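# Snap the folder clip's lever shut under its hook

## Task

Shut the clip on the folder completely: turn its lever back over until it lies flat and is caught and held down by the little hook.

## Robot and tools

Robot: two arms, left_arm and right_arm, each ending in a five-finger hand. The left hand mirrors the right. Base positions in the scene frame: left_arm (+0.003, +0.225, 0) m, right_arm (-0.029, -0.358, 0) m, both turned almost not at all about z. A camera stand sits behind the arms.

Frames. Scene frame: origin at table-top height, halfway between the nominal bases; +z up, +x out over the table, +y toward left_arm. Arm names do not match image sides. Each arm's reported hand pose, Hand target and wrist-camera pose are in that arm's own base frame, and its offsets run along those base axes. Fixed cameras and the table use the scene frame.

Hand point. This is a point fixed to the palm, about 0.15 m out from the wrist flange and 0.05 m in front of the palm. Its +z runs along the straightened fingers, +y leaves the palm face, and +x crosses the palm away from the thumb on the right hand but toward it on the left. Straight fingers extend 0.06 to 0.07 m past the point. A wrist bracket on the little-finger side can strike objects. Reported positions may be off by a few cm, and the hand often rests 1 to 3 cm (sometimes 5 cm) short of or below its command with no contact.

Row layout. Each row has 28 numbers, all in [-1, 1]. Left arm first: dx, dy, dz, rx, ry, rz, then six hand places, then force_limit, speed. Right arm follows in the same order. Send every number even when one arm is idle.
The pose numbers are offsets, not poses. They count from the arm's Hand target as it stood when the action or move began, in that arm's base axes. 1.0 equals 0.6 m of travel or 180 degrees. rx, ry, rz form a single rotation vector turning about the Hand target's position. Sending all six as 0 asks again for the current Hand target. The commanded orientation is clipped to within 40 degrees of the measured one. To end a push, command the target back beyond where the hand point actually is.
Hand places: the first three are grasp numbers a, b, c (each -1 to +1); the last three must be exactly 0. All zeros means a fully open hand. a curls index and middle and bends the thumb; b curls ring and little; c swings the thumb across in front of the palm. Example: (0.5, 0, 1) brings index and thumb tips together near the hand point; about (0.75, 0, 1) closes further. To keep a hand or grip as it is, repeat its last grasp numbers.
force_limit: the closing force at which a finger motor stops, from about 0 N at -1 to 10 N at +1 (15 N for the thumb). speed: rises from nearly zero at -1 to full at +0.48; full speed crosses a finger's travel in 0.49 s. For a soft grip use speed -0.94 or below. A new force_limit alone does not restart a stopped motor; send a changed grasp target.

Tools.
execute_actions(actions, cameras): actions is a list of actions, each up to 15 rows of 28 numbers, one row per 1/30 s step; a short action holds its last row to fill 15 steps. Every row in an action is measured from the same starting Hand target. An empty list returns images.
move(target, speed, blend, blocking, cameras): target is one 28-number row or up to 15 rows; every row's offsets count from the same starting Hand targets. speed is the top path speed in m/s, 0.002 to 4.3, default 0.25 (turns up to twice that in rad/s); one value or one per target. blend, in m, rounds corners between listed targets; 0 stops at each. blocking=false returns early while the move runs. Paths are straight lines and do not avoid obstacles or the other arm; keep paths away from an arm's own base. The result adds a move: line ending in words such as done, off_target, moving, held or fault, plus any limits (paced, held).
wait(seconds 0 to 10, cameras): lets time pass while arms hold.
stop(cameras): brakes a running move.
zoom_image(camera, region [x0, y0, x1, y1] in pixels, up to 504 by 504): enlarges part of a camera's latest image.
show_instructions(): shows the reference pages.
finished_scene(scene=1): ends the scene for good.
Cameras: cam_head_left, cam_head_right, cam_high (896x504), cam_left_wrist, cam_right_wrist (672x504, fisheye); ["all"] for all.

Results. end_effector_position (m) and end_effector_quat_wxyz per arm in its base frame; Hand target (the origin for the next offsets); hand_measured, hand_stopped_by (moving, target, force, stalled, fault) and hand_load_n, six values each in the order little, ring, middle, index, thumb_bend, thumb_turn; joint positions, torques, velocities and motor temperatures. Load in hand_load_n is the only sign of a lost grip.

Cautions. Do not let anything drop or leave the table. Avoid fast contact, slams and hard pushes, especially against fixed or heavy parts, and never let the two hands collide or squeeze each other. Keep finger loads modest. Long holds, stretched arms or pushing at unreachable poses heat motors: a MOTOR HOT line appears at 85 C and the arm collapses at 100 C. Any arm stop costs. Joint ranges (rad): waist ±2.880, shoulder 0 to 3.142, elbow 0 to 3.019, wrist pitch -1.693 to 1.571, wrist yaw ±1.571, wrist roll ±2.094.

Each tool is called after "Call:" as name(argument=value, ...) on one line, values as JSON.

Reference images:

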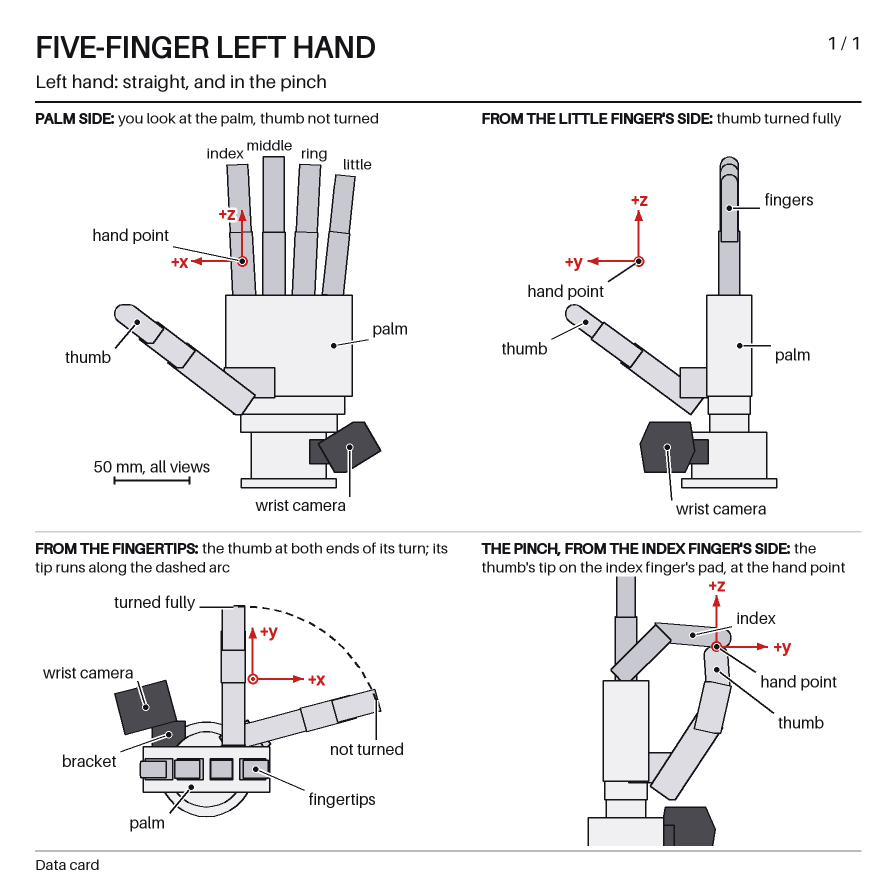

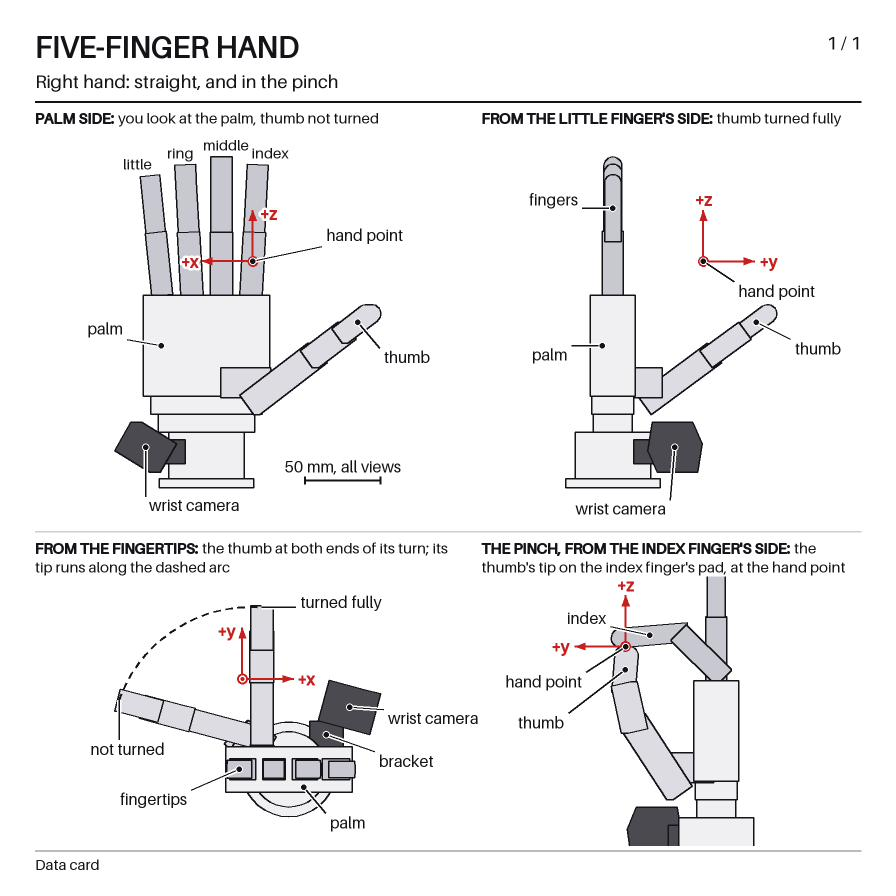

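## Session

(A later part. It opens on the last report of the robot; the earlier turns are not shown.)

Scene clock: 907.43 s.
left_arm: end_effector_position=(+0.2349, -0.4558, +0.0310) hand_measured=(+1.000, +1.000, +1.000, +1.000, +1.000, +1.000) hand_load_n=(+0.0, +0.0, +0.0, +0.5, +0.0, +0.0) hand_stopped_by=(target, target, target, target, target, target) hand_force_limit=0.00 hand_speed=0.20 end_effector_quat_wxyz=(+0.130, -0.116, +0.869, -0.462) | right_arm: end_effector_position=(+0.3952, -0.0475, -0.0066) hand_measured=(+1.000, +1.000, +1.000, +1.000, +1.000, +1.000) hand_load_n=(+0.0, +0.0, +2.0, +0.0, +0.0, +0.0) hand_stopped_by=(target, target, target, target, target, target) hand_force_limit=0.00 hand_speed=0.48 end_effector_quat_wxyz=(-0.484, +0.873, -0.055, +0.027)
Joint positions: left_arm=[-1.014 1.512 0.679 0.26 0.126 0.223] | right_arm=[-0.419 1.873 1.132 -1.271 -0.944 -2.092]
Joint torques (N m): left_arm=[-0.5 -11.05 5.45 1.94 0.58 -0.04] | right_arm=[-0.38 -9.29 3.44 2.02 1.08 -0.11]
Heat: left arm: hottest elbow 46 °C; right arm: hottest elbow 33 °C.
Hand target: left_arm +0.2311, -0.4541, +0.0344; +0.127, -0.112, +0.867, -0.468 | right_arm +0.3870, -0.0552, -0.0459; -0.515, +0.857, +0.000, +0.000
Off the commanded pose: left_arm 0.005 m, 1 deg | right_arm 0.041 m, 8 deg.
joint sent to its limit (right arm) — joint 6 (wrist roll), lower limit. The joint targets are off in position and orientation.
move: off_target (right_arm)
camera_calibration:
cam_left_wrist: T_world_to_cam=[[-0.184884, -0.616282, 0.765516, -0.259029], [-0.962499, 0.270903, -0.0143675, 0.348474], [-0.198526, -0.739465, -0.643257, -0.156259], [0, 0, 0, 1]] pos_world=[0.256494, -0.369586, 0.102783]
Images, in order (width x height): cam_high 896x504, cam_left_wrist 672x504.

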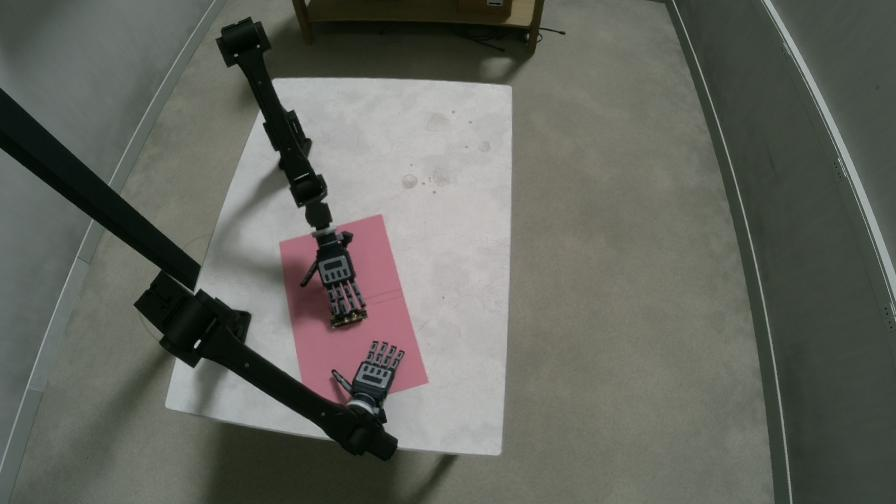

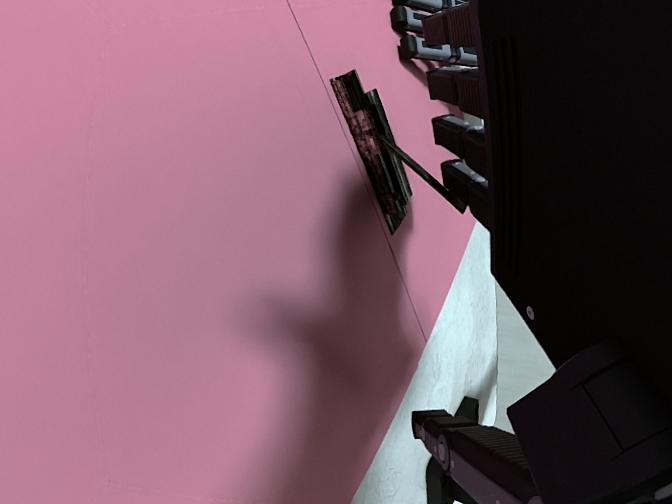

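Call:
move(target=[-0.0183,0.0018,-0.0417,0,0,-0.0064,0,0,0,0,0,0,0,0.2,0,0,0,0,0,0,0,0,0,0,0,0,0,0.48], speed=0.06, cameras=["cam_high","cam_left_wrist"])

Call:
zoom_image(camera="cam_high", region=[310, 260, 410, 350])

Call:
zoom_image(camera="cam_left_wrist", region=[300, 60, 520, 280])

Scene clock: 926.97 s.
left_arm: end_effector_position=(+0.2332, -0.4553, +0.0261) hand_measured=(+1.000, +1.000, +1.000, +1.000, +1.000, +1.000) hand_load_n=(+0.0, +0.0, +0.0, +0.5, +0.0, -0.5) hand_stopped_by=(target, target, target, target, target, target) hand_force_limit=0.00 hand_speed=0.20 end_effector_quat_wxyz=(+0.135, -0.112, +0.860, -0.480) | right_arm: end_effector_position=(+0.3952, -0.0475, -0.0066) hand_measured=(+1.000, +1.000, +1.000, +1.000, +1.000, +1.000) hand_load_n=(+0.0, +0.0, +2.0, +0.0, +0.0, -0.5) hand_stopped_by=(target, target, target, target, target, target) hand_force_limit=0.00 hand_speed=0.48 end_effector_quat_wxyz=(-0.484, +0.873, -0.055, +0.027)
Joint positions: left_arm=[-1.014 1.526 0.643 0.35 0.133 0.223] | right_arm=[-0.419 1.873 1.132 -1.271 -0.944 -2.092]
Joint torques (N m): left_arm=[-2.78 -8.64 4.88 1.88 0.48 -0.07] | right_arm=[-0.44 -9.05 3.51 1.87 1.03 -0.09]
Heat: left arm: hottest elbow 43 °C; right arm: hottest elbow 33 °C.
Hand target: left_arm +0.2201, -0.4531, +0.0093; +0.122, -0.104, +0.868, -0.470 | right_arm +0.3870, -0.0552, -0.0459; -0.515, +0.857, +0.000, +0.000
Off the commanded pose: left_arm 0.021 m, 2 deg | right_arm 0.041 m, 8 deg.
joint sent to its limit (right arm) — joint 6 (wrist roll), lower limit. The joint targets are off in position and orientation.
move: off_target (left_arm, right_arm)
camera_calibration:
cam_left_wrist: T_world_to_cam=[[-0.202968, -0.586593, 0.784036, -0.238149], [-0.960528, 0.274833, -0.0430359, 0.348834], [-0.190234, -0.761824, -0.619222, -0.172171], [0, 0, 0, 1]] pos_world=[0.253975, -0.366732, 0.0951179]
Images, in order (width x height): cam_high 896x504, cam_left_wrist 672x504.

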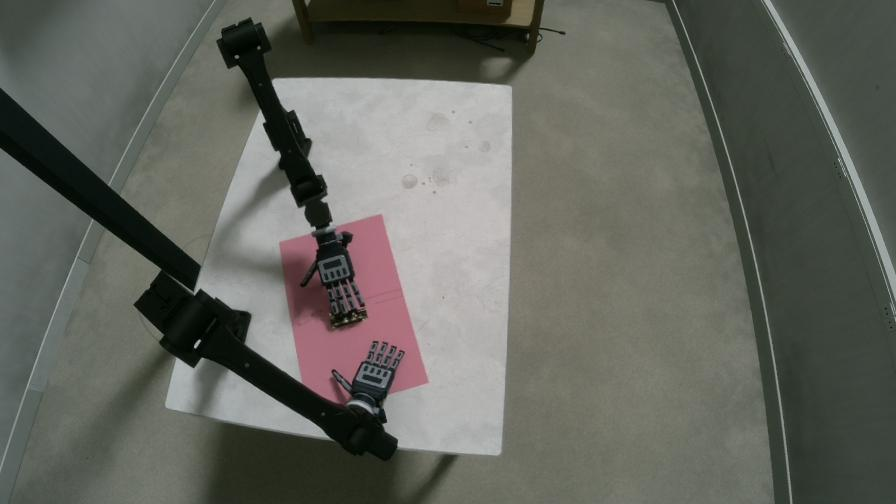

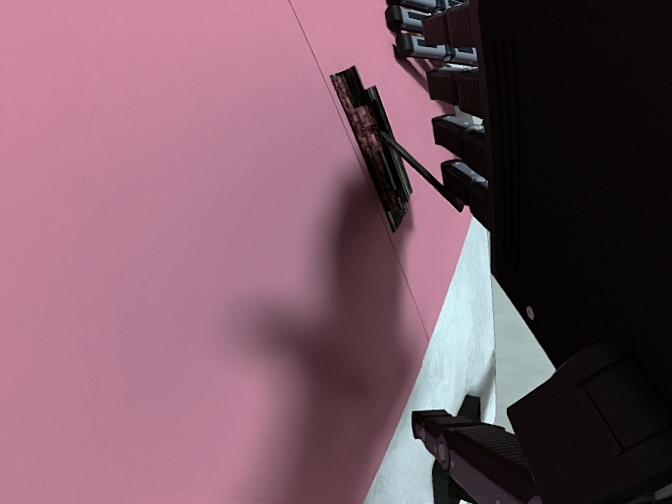

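Scaled by 5.040 from the camera's 896x504 image, which has a finer 1280x720 frame.

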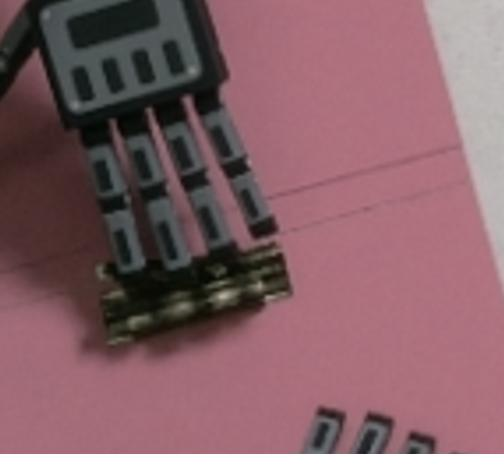

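Scaled by 2.291 from the camera's 672x504 image, which has a finer 960x720 frame.

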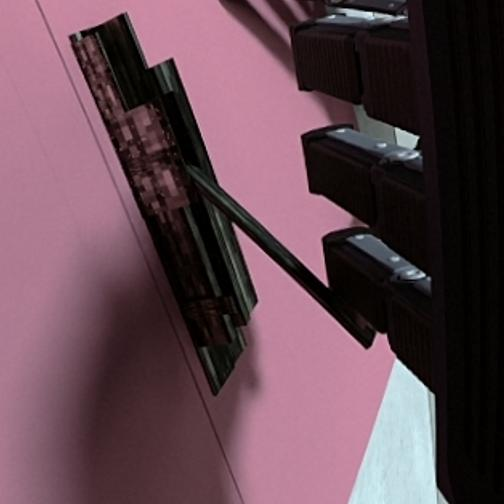

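Call:
move(target=[-0.0229,0.0117,-0.0333,0,0,-0.0095,0,0,0,0,0,0,0,0.2,0,0,0,0,0,0,0,0,0,0,0,0,0,0.48], speed=0.06, cameras=["cam_high","cam_left_wrist"])

Call:
zoom_image(camera="cam_high", region=[310, 260, 410, 350])

Call:
zoom_image(camera="cam_left_wrist", region=[300, 60, 520, 280])

Scene clock: 932.57 s.
left_arm: end_effector_position=(+0.2274, -0.4520, +0.0150) hand_measured=(+1.000, +1.000, +1.000, +1.000, +1.000, +1.000) hand_load_n=(+0.0, +0.0, +0.0, +0.5, +0.0, +0.0) hand_stopped_by=(target, target, target, target, target, target) hand_force_limit=0.00 hand_speed=0.20 end_effector_quat_wxyz=(+0.133, -0.106, +0.854, -0.491) | right_arm: end_effector_position=(+0.3952, -0.0475, -0.0066) hand_measured=(+1.000, +1.000, +1.000, +1.000, +1.000, +1.000) hand_load_n=(+0.0, +0.0, +2.0, +0.0, +0.0, +0.0) hand_stopped_by=(target, target, target, target, target, target) hand_force_limit=0.00 hand_speed=0.48 end_effector_quat_wxyz=(-0.484, +0.873, -0.055, +0.027)
Joint positions: left_arm=[-1.015 1.55 0.605 0.436 0.146 0.223] | right_arm=[-0.419 1.873 1.132 -1.271 -0.944 -2.092]
Joint torques (N m): left_arm=[-3.08 -8 4.05 1.61 0.6 0.09] | right_arm=[-0.56 -9.47 3.33 2 1.09 -0.11]
Heat: left arm: hottest elbow 43 °C; right arm: hottest elbow 33 °C.
Hand target: left_arm +0.2065, -0.4460, -0.0106; +0.115, -0.091, +0.870, -0.471 | right_arm +0.3870, -0.0552, -0.0459; -0.515, +0.857, +0.000, +0.000
Off the commanded pose: left_arm 0.034 m, 4 deg | right_arm 0.041 m, 8 deg.
joint sent to its limit (right arm) — joint 6 (wrist roll), lower limit. The joint targets are off in position and orientation.
move: off_target (left_arm, right_arm)
camera_calibration:
cam_left_wrist: T_world_to_cam=[[-0.215391, -0.565642, 0.796025, -0.216545], [-0.956556, 0.286231, -0.0554375, 0.346271], [-0.196489, -0.773383, -0.60272, -0.181668], [0, 0, 0, 1]] pos_world=[0.24889, -0.3621, 0.0820767]
Images, in order (width x height): cam_high 896x504, cam_left_wrist 672x504.

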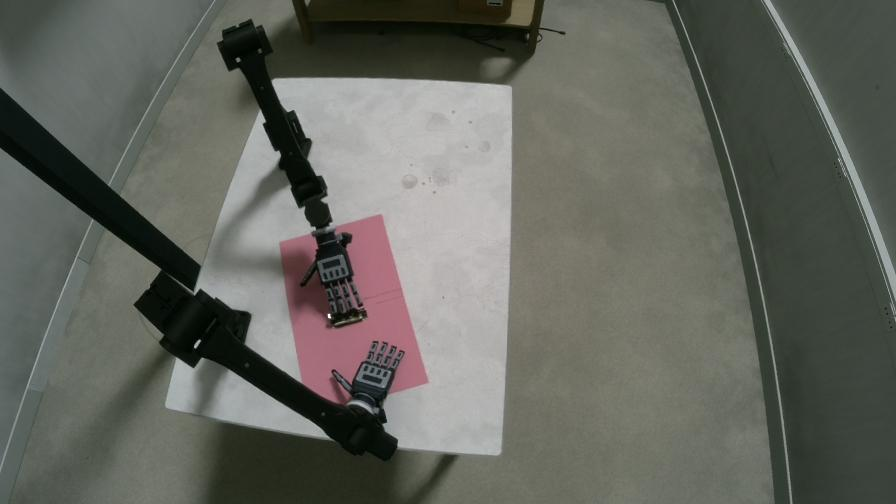

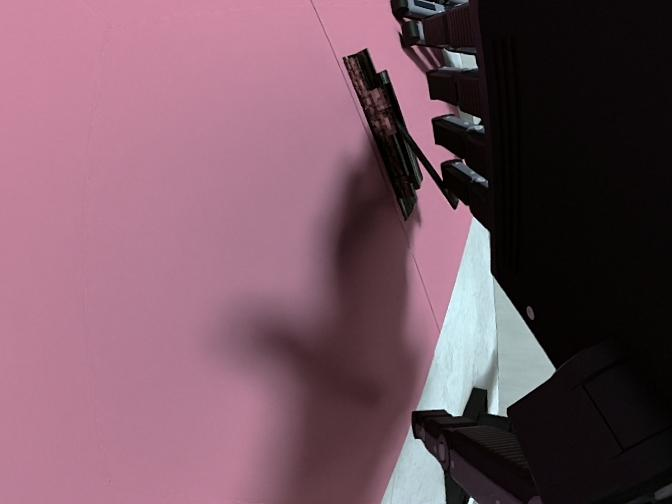

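Scaled by 5.040 from the camera's 896x504 image, which has a finer 1280x720 frame.

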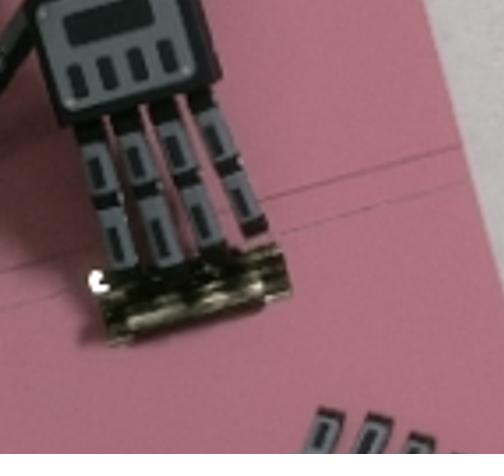

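Scaled by 2.291 from the camera's 672x504 image, which has a finer 960x720 frame.

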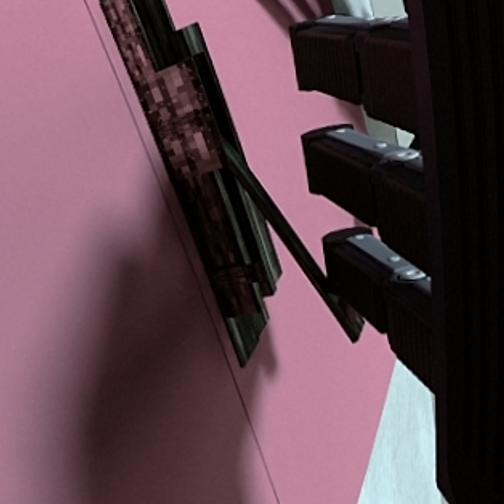

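Call:
move(target=[0,0,-0.0333,0,0,0,0,0,0,0,0,0,0,0.2,0,0,0,0,0,0,0,0,0,0,0,0,0,0.48], speed=0.06, cameras=["cam_high","cam_left_wrist"])

Call:
zoom_image(camera="cam_high", region=[310, 260, 410, 350])

Call:
zoom_image(camera="cam_left_wrist", region=[300, 40, 520, 260])

Scene clock: 936.83 s.
left_arm: end_effector_position=(+0.2265, -0.4552, +0.0018) hand_measured=(+1.000, +1.000, +1.000, +1.000, +1.000, +1.000) hand_load_n=(+0.0, +0.0, +0.0, +0.5, +0.0, +0.0) hand_stopped_by=(target, target, target, target, target, target) hand_force_limit=0.00 hand_speed=0.20 end_effector_quat_wxyz=(+0.133, -0.102, +0.850, -0.499) | right_arm: end_effector_position=(+0.3952, -0.0475, -0.0066) hand_measured=(+1.000, +1.000, +1.000, +1.000, +1.000, +1.000) hand_load_n=(+0.0, +0.0, +2.0, +0.0, +0.0, -0.5) hand_stopped_by=(target, target, target, target, target, target) hand_force_limit=0.00 hand_speed=0.48 end_effector_quat_wxyz=(-0.484, +0.873, -0.055, +0.027)
Joint positions: left_arm=[-1.018 1.6 0.594 0.514 0.152 0.223] | right_arm=[-0.419 1.873 1.132 -1.271 -0.944 -2.092]
Joint torques (N m): left_arm=[-2.73 -7.36 3.85 1.44 0.33 0.08] | right_arm=[-0.67 -9.23 3.34 2.21 1.05 -0.12]
Heat: left arm: hottest elbow 43 °C; right arm: hottest elbow 33 °C.
Hand target: left_arm +0.2063, -0.4461, -0.0305; +0.115, -0.091, +0.870, -0.472 | right_arm +0.3870, -0.0552, -0.0459; -0.515, +0.857, +0.000, +0.000
Off the commanded pose: left_arm 0.039 m, 5 deg | right_arm 0.041 m, 8 deg.
joint sent to its limit (right arm) — joint 6 (wrist roll), lower limit. The joint targets are off in position and orientation.
move: off_target (left_arm, right_arm)
camera_calibration:
cam_left_wrist: T_world_to_cam=[[-0.225015, -0.55125, 0.803425, -0.199343], [-0.953841, 0.292936, -0.0661507, 0.348049], [-0.198887, -0.781225, -0.59172, -0.19525], [0, 0, 0, 1]] pos_world=[0.248296, -0.364378, 0.0676481]
Images, in order (width x height): cam_high 896x504, cam_left_wrist 672x504.

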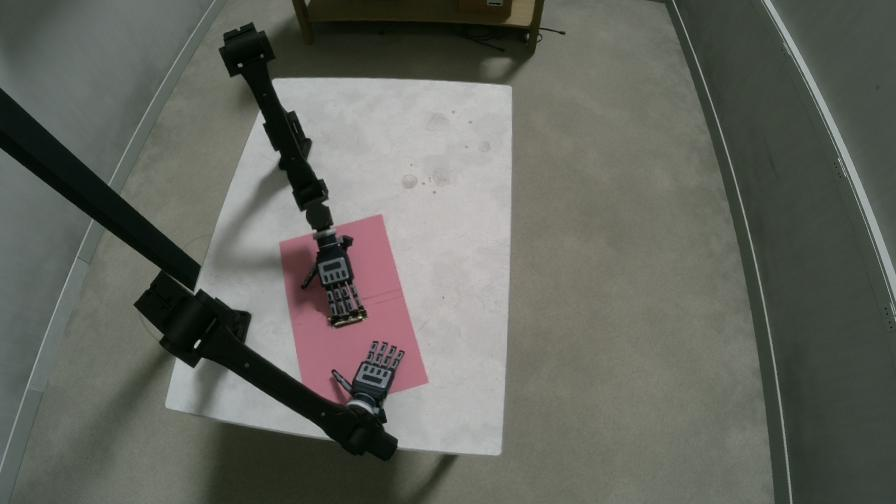

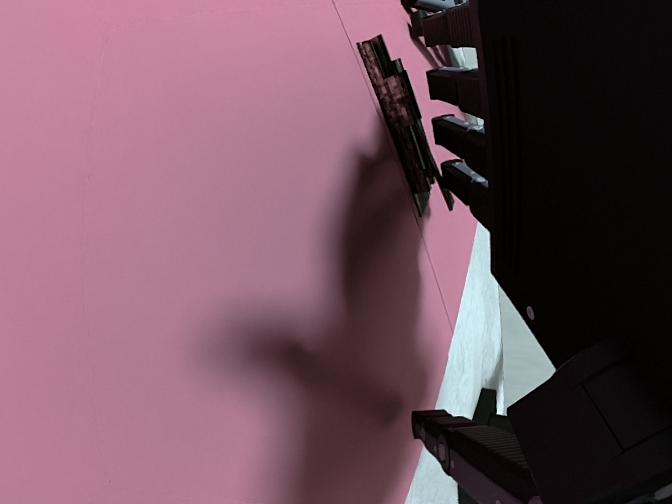

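Scaled by 5.040 from the camera's 896x504 image, which has a finer 1280x720 frame.

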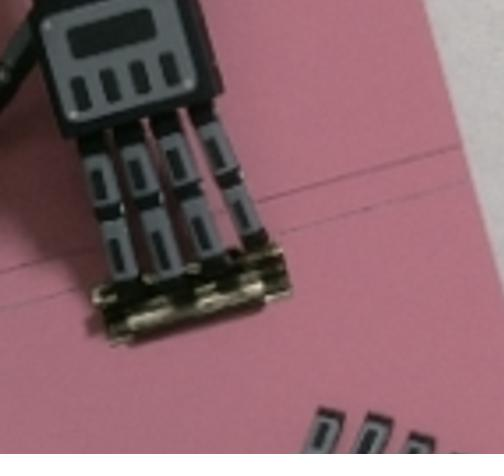

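Scaled by 2.291 from the camera's 672x504 image, which has a finer 960x720 frame.

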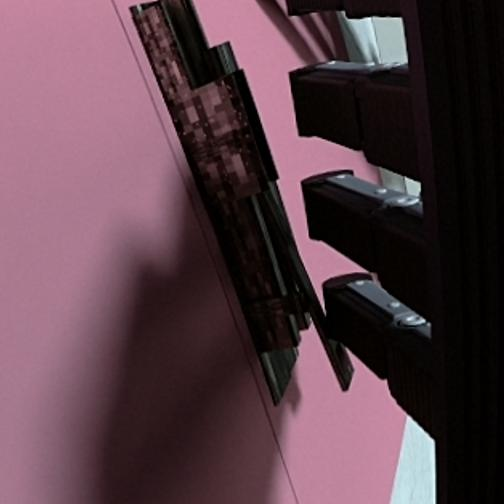

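Call:
move(target=[0,0,-0.0333,0,0,0,0,0,0,0,0,0,0,0.2,0,0,0,0,0,0,0,0,0,0,0,0,0,0.48], speed=0.06, cameras=["cam_high","cam_left_wrist","cam_head_left"])

Call:
zoom_image(camera="cam_high", region=[310, 260, 410, 350])

Call:
zoom_image(camera="cam_left_wrist", region=[300, 20, 520, 240])

Scene clock: 944.40 s.
left_arm: end_effector_position=(+0.2284, -0.4603, -0.0082) hand_measured=(+1.000, +1.000, +1.000, +1.000, +1.000, +1.000) hand_load_n=(+0.0, +0.0, +0.0, +0.5, +0.0, +0.0) hand_stopped_by=(target, target, target, target, target, target) hand_force_limit=0.00 hand_speed=0.20 end_effector_quat_wxyz=(+0.137, -0.099, +0.843, -0.510) | right_arm: end_effector_position=(+0.3952, -0.0475, -0.0066) hand_measured=(+1.000, +1.000, +1.000, +1.000, +1.000, +1.000) hand_load_n=(+0.0, +0.0, +2.0, +0.0, +0.0, -0.5) hand_stopped_by=(target, target, target, target, target, target) hand_force_limit=0.00 hand_speed=0.48 end_effector_quat_wxyz=(-0.484, +0.873, -0.055, +0.027)
Joint positions: left_arm=[-1.018 1.652 0.587 0.601 0.155 0.223] | right_arm=[-0.419 1.873 1.132 -1.271 -0.944 -2.092]
Joint torques (N m): left_arm=[-2.67 -6.89 3.37 0.96 0.22 0.11] | right_arm=[-0.62 -9.93 3.37 2.11 1.09 -0.17]
Heat: left arm: hottest elbow 42 °C; right arm: hottest elbow 33 °C.
Hand target: left_arm +0.2064, -0.4462, -0.0504; +0.115, -0.091, +0.870, -0.472 | right_arm +0.3870, -0.0552, -0.0459; -0.515, +0.857, +0.000, +0.000
Off the commanded pose: left_arm 0.050 m, 6 deg | right_arm 0.041 m, 8 deg.
joint sent to its limit (right arm) — joint 6 (wrist roll), lower limit. The joint targets are off in position and orientation.
move: off_target (left_arm, right_arm)
camera_calibration:
cam_left_wrist: T_world_to_cam=[[-0.238084, -0.53014, 0.813798, -0.180865], [-0.951748, 0.294387, -0.0866676, 0.350773], [-0.193626, -0.795165, -0.574649, -0.21228], [0, 0, 0, 1]] pos_world=[0.249684, -0.367945, 0.0556018]
Images, in order (width x height): cam_head_left 896x504, cam_high 896x504, cam_left_wrist 672x504.

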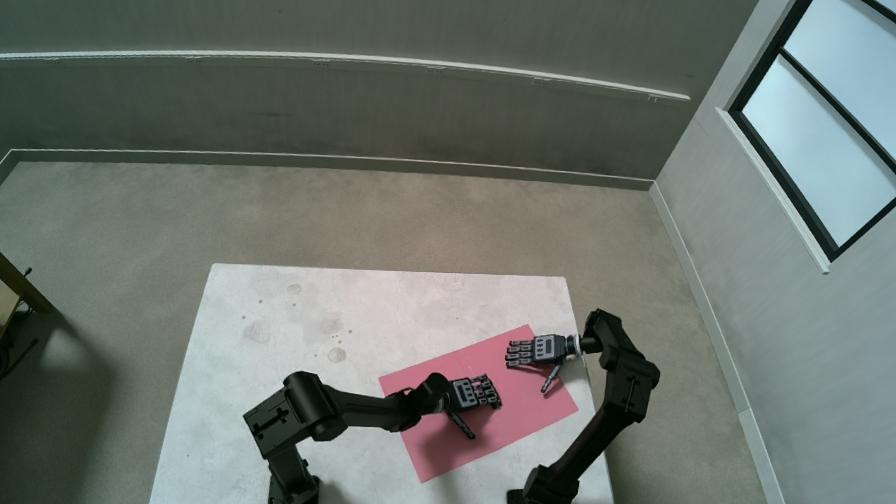

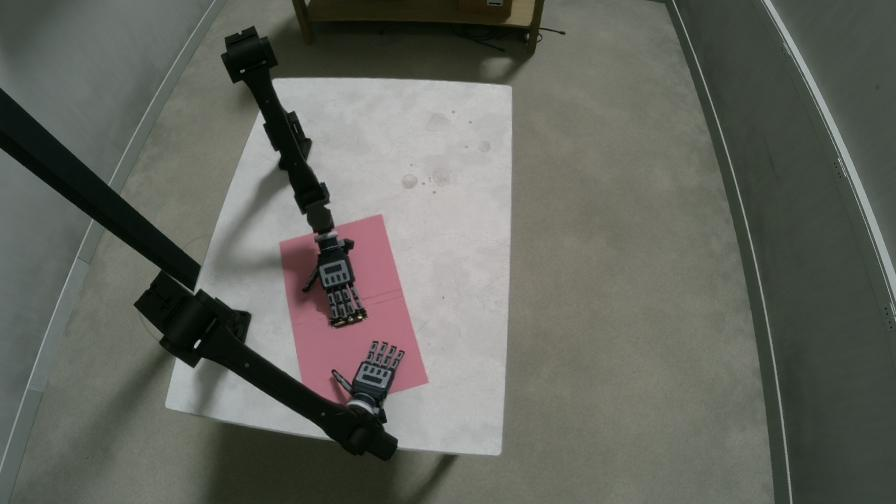

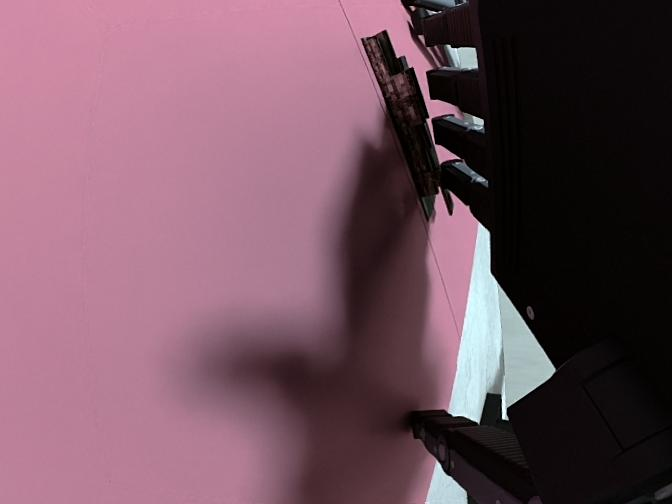

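Scaled by 5.040 from the camera's 896x504 image, which has a finer 1280x720 frame.

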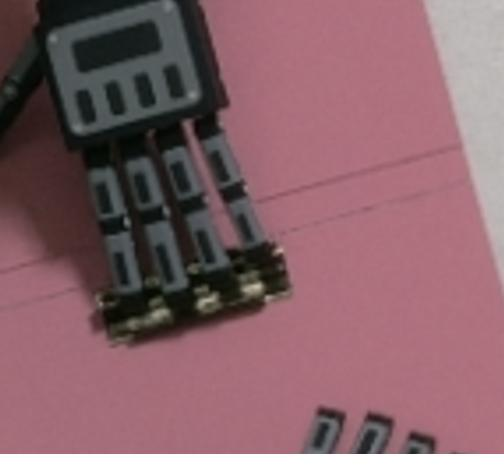

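Scaled by 2.291 from the camera's 672x504 image, which has a finer 960x720 frame.

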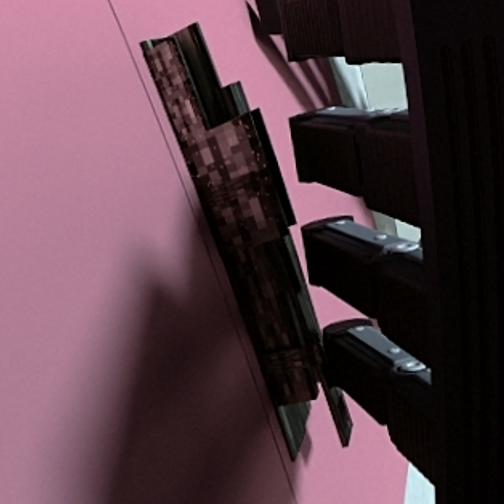

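Call:
move(target=[0.0222,0.0107,0.05,0.064,0.0178,0.0171,0,0,0,0,0,0,0,0.2,0,0,0,0,0,0,0,0,0,0,0,0,0,0.48], speed=0.08, cameras=["cam_high","cam_left_wrist","cam_head_left"])

Call:
zoom_image(camera="cam_high", region=[310, 260, 410, 350])

Call:
zoom_image(camera="cam_left_wrist", region=[300, 20, 520, 240])

Scene clock: 962.87 s.
left_arm: end_effector_position=(+0.2282, -0.4586, +0.0084) hand_measured=(+1.000, +1.000, +1.000, +1.000, +1.000, +1.000) hand_load_n=(+0.0, +0.0, +0.0, +1.0, +0.0, +0.0) hand_stopped_by=(target, target, target, target, target, target) hand_force_limit=0.00 hand_speed=0.20 end_effector_quat_wxyz=(+0.118, -0.118, +0.893, -0.418) | right_arm: end_effector_position=(+0.3952, -0.0475, -0.0066) hand_measured=(+1.000, +1.000, +1.000, +1.000, +1.000, +1.000) hand_load_n=(+0.0, +0.0, +2.0, +0.0, +0.0, +0.0) hand_stopped_by=(target, target, target, target, target, target) hand_force_limit=0.00 hand_speed=0.48 end_effector_quat_wxyz=(-0.484, +0.873, -0.055, +0.027)
Joint positions: left_arm=[-1.038 1.568 0.732 0.16 0.099 0.223] | right_arm=[-0.419 1.873 1.132 -1.271 -0.944 -2.092]
Joint torques (N m): left_arm=[-1.55 -9.82 5.24 -0.32 -0.54 0.1] | right_arm=[-0.56 -9.52 3.44 1.89 1.04 -0.12]
Motor temperatures (°C): left_arm=[28 29 40 26 25 25] | right_arm=[23 31 33 27 29 25]
Heat: left arm: hottest elbow 40 °C; right arm: hottest elbow 33 °C.
Hand target: left_arm +0.2198, -0.4398, -0.0204; +0.112, -0.115, +0.913, -0.376 | right_arm +0.3870, -0.0552, -0.0459; -0.515, +0.857, +0.000, +0.000
Off the commanded pose: left_arm 0.035 m, 5 deg | right_arm 0.041 m, 8 deg.
joint sent to its limit (right arm) — joint 6 (wrist roll), lower limit. The joint targets are off in position and orientation.
move: off_target (left_arm, right_arm)
camera_calibration:
cam_left_wrist: T_world_to_cam=[[-0.157341, -0.686587, 0.709818, -0.282844], [-0.961228, 0.271301, 0.0493526, 0.341869], [-0.226459, -0.674532, -0.702654, -0.13756], [0, 0, 0, 1]] pos_world=[0.252959, -0.379735, 0.0872387]
Images, in order (width x height): cam_head_left 896x504, cam_high 896x504, cam_left_wrist 672x504.

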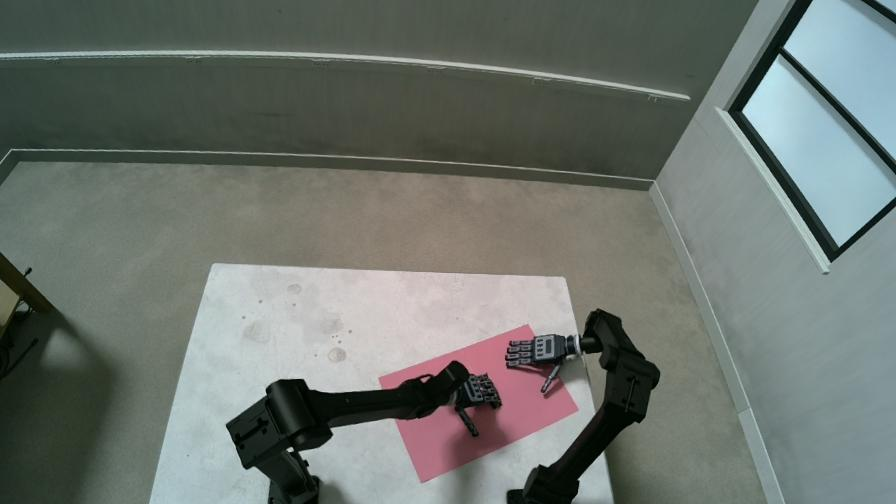

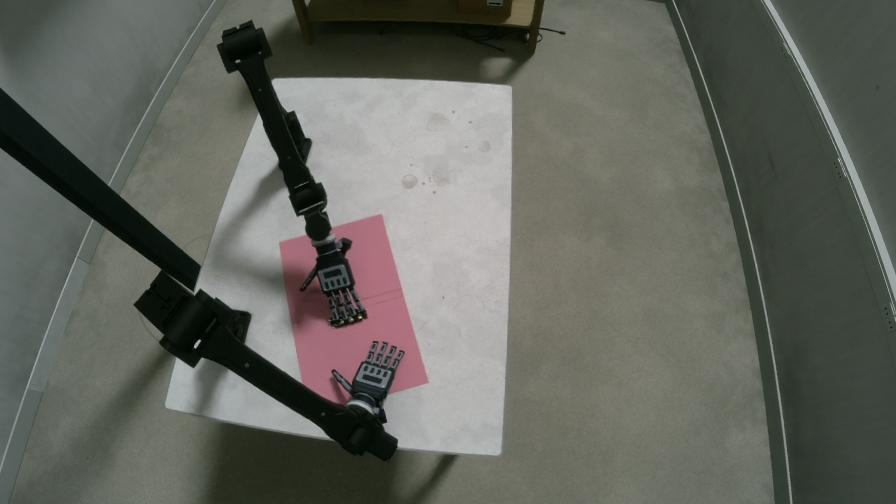

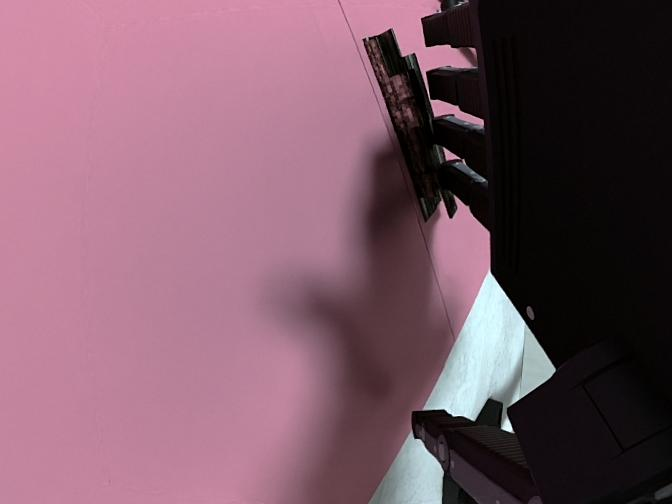

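Scaled by 5.040 from the camera's 896x504 image, which has a finer 1280x720 frame.

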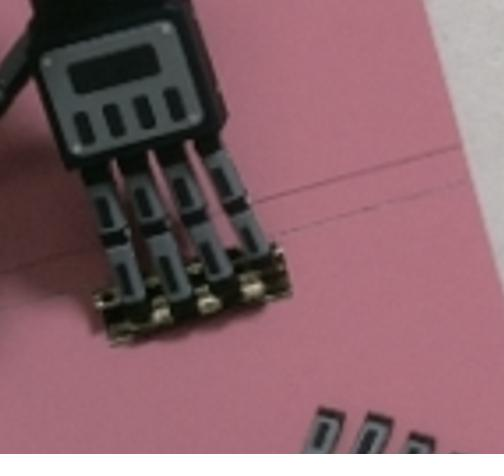

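Scaled by 2.291 from the camera's 672x504 image, which has a finer 960x720 frame.

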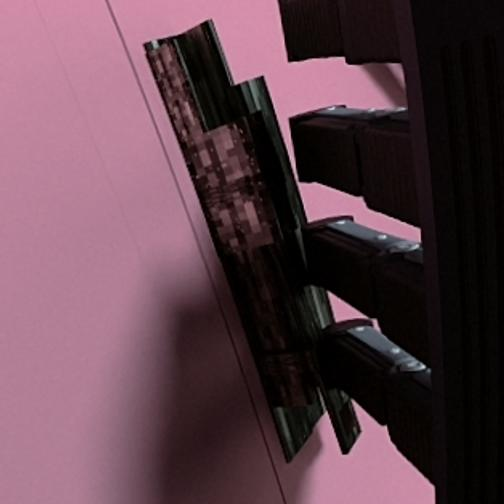

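Call:
move(target=[0,0,-0.0333,0,0,0,0,0,0,0,0,0,0,0.2,0,0,0,0,0,0,0,0,0,0,0,0,0,0.48], speed=0.08, cameras=["cam_high","cam_left_wrist","cam_head_left"])

Call:
zoom_image(camera="cam_left_wrist", region=[340, 20, 500, 240])

Call:
zoom_image(camera="cam_high", region=[310, 260, 410, 350])

Scene clock: 967.73 s.
left_arm: end_effector_position=(+0.2324, -0.4623, +0.0063) hand_measured=(+1.000, +1.000, +1.000, +1.000, +1.000, +1.000) hand_load_n=(+0.0, +0.0, +0.5, +0.5, +0.0, +0.0) hand_stopped_by=(target, target, target, target, target, target) hand_force_limit=0.00 hand_speed=0.20 end_effector_quat_wxyz=(+0.125, -0.119, +0.889, -0.424) | right_arm: end_effector_position=(+0.3952, -0.0475, -0.0066) hand_measured=(+1.000, +1.000, +1.000, +1.000, +1.000, +1.000) hand_load_n=(+0.0, +0.0, +2.5, +0.0, +0.0, +0.0) hand_stopped_by=(target, target, target, target, target, target) hand_force_limit=0.00 hand_speed=0.48 end_effector_quat_wxyz=(-0.484, +0.873, -0.055, +0.027)
Joint positions: left_arm=[-1.038 1.583 0.732 0.193 0.09 0.223] | right_arm=[-0.419 1.873 1.132 -1.271 -0.944 -2.092]
Joint torques (N m): left_arm=[-1.38 -7.24 4.01 0.44 -0.19 0.19] | right_arm=[-0.62 -9.29 3.47 1.8 1.05 -0.14]
Heat: left arm: hottest elbow 40 °C; right arm: hottest elbow 33 °C.
Hand target: left_arm +0.2198, -0.4397, -0.0405; +0.112, -0.115, +0.913, -0.376 | right_arm +0.3870, -0.0552, -0.0459; -0.515, +0.857, +0.000, +0.000
Off the commanded pose: left_arm 0.053 m, 6 deg | right_arm 0.041 m, 8 deg.
joint sent to its limit (right arm) — joint 6 (wrist roll), lower limit. The joint targets are off in position and orientation.
move: off_target (left_arm, right_arm)
camera_calibration:
cam_left_wrist: T_world_to_cam=[[-0.162082, -0.679294, 0.715743, -0.278784], [-0.963734, 0.264808, 0.0330824, 0.344702], [-0.212007, -0.684424, -0.697579, -0.148533], [0, 0, 0, 1]] pos_world=[0.255525, -0.382316, 0.0845206]
Images, in order (width x height): cam_head_left 896x504, cam_high 896x504, cam_left_wrist 672x504.

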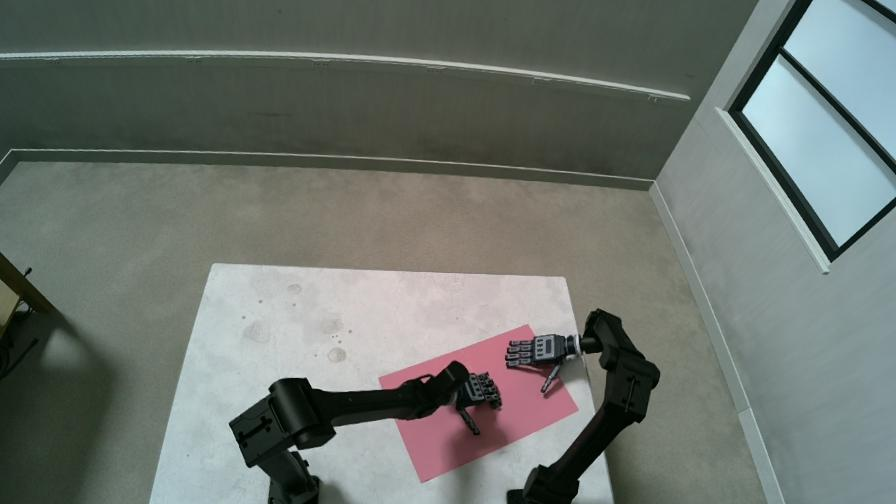

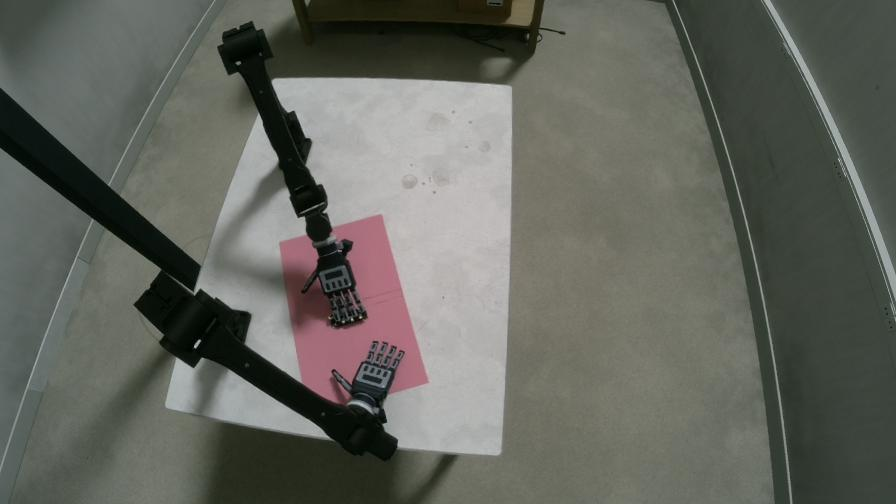

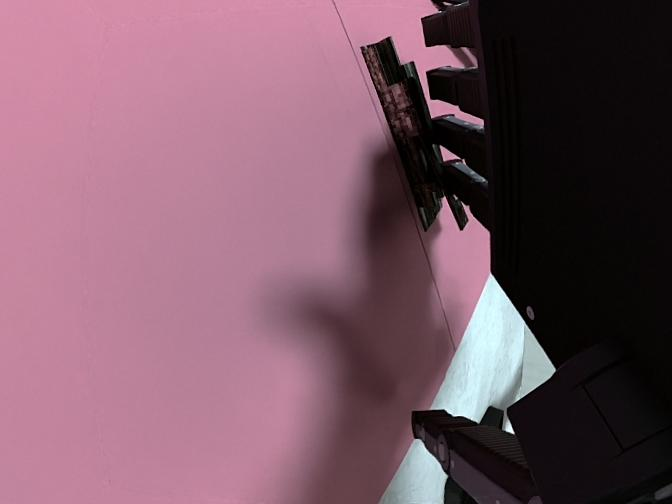

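Scaled by 2.291 from the camera's 672x504 image, which has a finer 960x720 frame.

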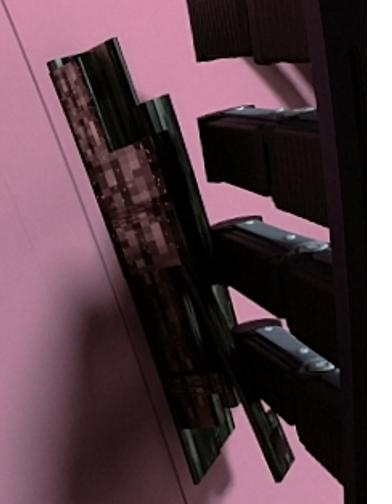

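Scaled by 5.040 from the camera's 896x504 image, which has a finer 1280x720 frame.

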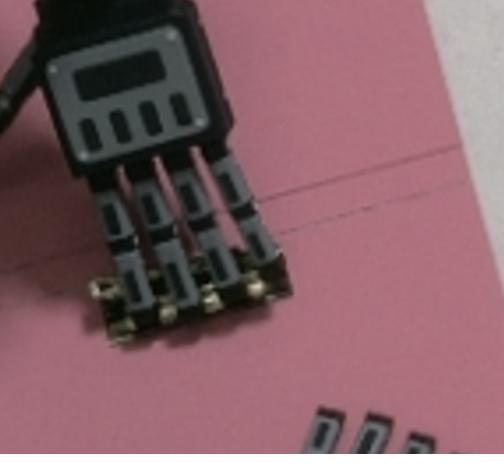

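Call:
move(target=[0,0,0.06,0,0,0,0,0,0,0,0,0,0,0.2,0,0,0,0,0,0,0,0,0,0,0,0,0,0.48], speed=0.08, cameras=["cam_high","cam_left_wrist"])

Call:
zoom_image(camera="cam_left_wrist", region=[340, 20, 500, 240])

Call:
zoom_image(camera="cam_high", region=[310, 260, 410, 350])

Scene clock: 976.77 s.
left_arm: end_effector_position=(+0.2298, -0.4547, +0.0121) hand_measured=(+1.000, +1.000, +1.000, +1.000, +1.000, +1.000) hand_load_n=(+0.0, +0.0, +0.0, +0.5, +0.0, +0.0) hand_stopped_by=(target, target, target, target, target, target) hand_force_limit=0.00 hand_speed=0.20 end_effector_quat_wxyz=(+0.121, -0.123, +0.898, -0.405) | right_arm: end_effector_position=(+0.3952, -0.0463, -0.0072) hand_measured=(+1.000, +1.000, +1.000, +1.000, +1.000, +1.000) hand_load_n=(+0.0, +0.0, +2.0, +0.0, +0.0, -0.5) hand_stopped_by=(target, target, target, target, target, target) hand_force_limit=0.00 hand_speed=0.48 end_effector_quat_wxyz=(-0.487, +0.871, -0.056, +0.027)
Joint positions: left_arm=[-1.038 1.554 0.745 0.108 0.081 0.223] | right_arm=[-0.419 1.875 1.13 -1.27 -0.951 -2.092]
Joint torques (N m): left_arm=[-0.73 -9.99 5.15 -0.1 0.1 0.15] | right_arm=[-0.67 -9.58 3.48 1.81 1.33 -0.14]
Heat: left arm: hottest elbow 40 °C; right arm: hottest elbow 33 °C.
Hand target: left_arm +0.2197, -0.4396, -0.0046; +0.112, -0.115, +0.913, -0.376 | right_arm +0.3870, -0.0552, -0.0460; -0.515, +0.857, +0.000, +0.000
Off the commanded pose: left_arm 0.025 m, 4 deg | right_arm 0.041 m, 8 deg.
joint sent to its limit (right arm) — joint 6 (wrist roll), lower limit. The joint targets are off in position and orientation.
move: off_target (left_arm, right_arm)
camera_calibration:
cam_left_wrist: T_world_to_cam=[[-0.145752, -0.707606, 0.691412, -0.294553], [-0.964661, 0.256718, 0.0593779, 0.336212], [-0.219514, -0.658323, -0.720017, -0.125988], [0, 0, 0, 1]] pos_world=[0.253743, -0.37768, 0.0929803]
Images, in order (width x height): cam_high 896x504, cam_left_wrist 672x504.

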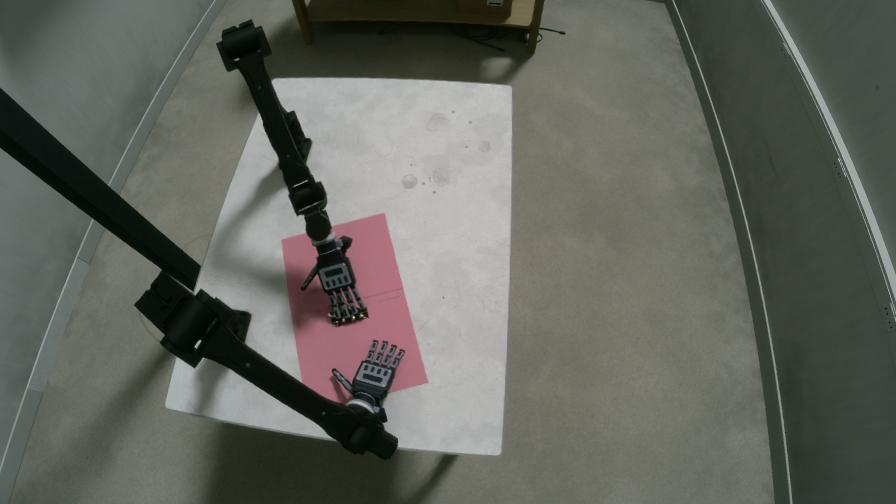

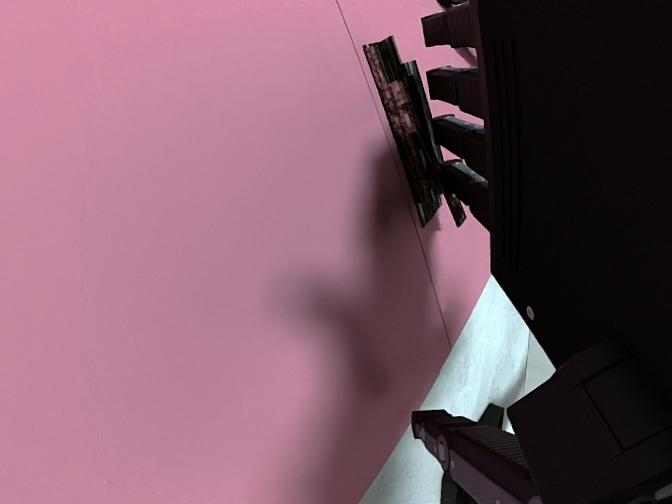

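Scaled by 2.291 from the camera's 672x504 image, which has a finer 960x720 frame.

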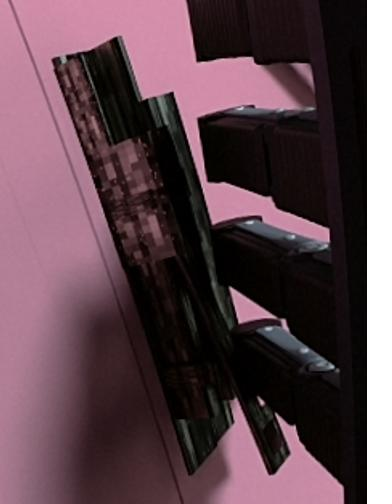

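Scaled by 5.040 from the camera's 896x504 image, which has a finer 1280x720 frame.

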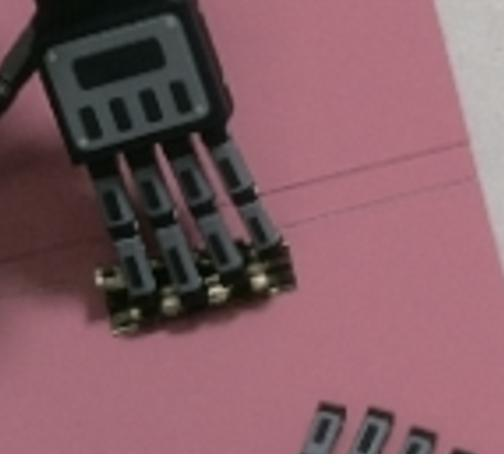

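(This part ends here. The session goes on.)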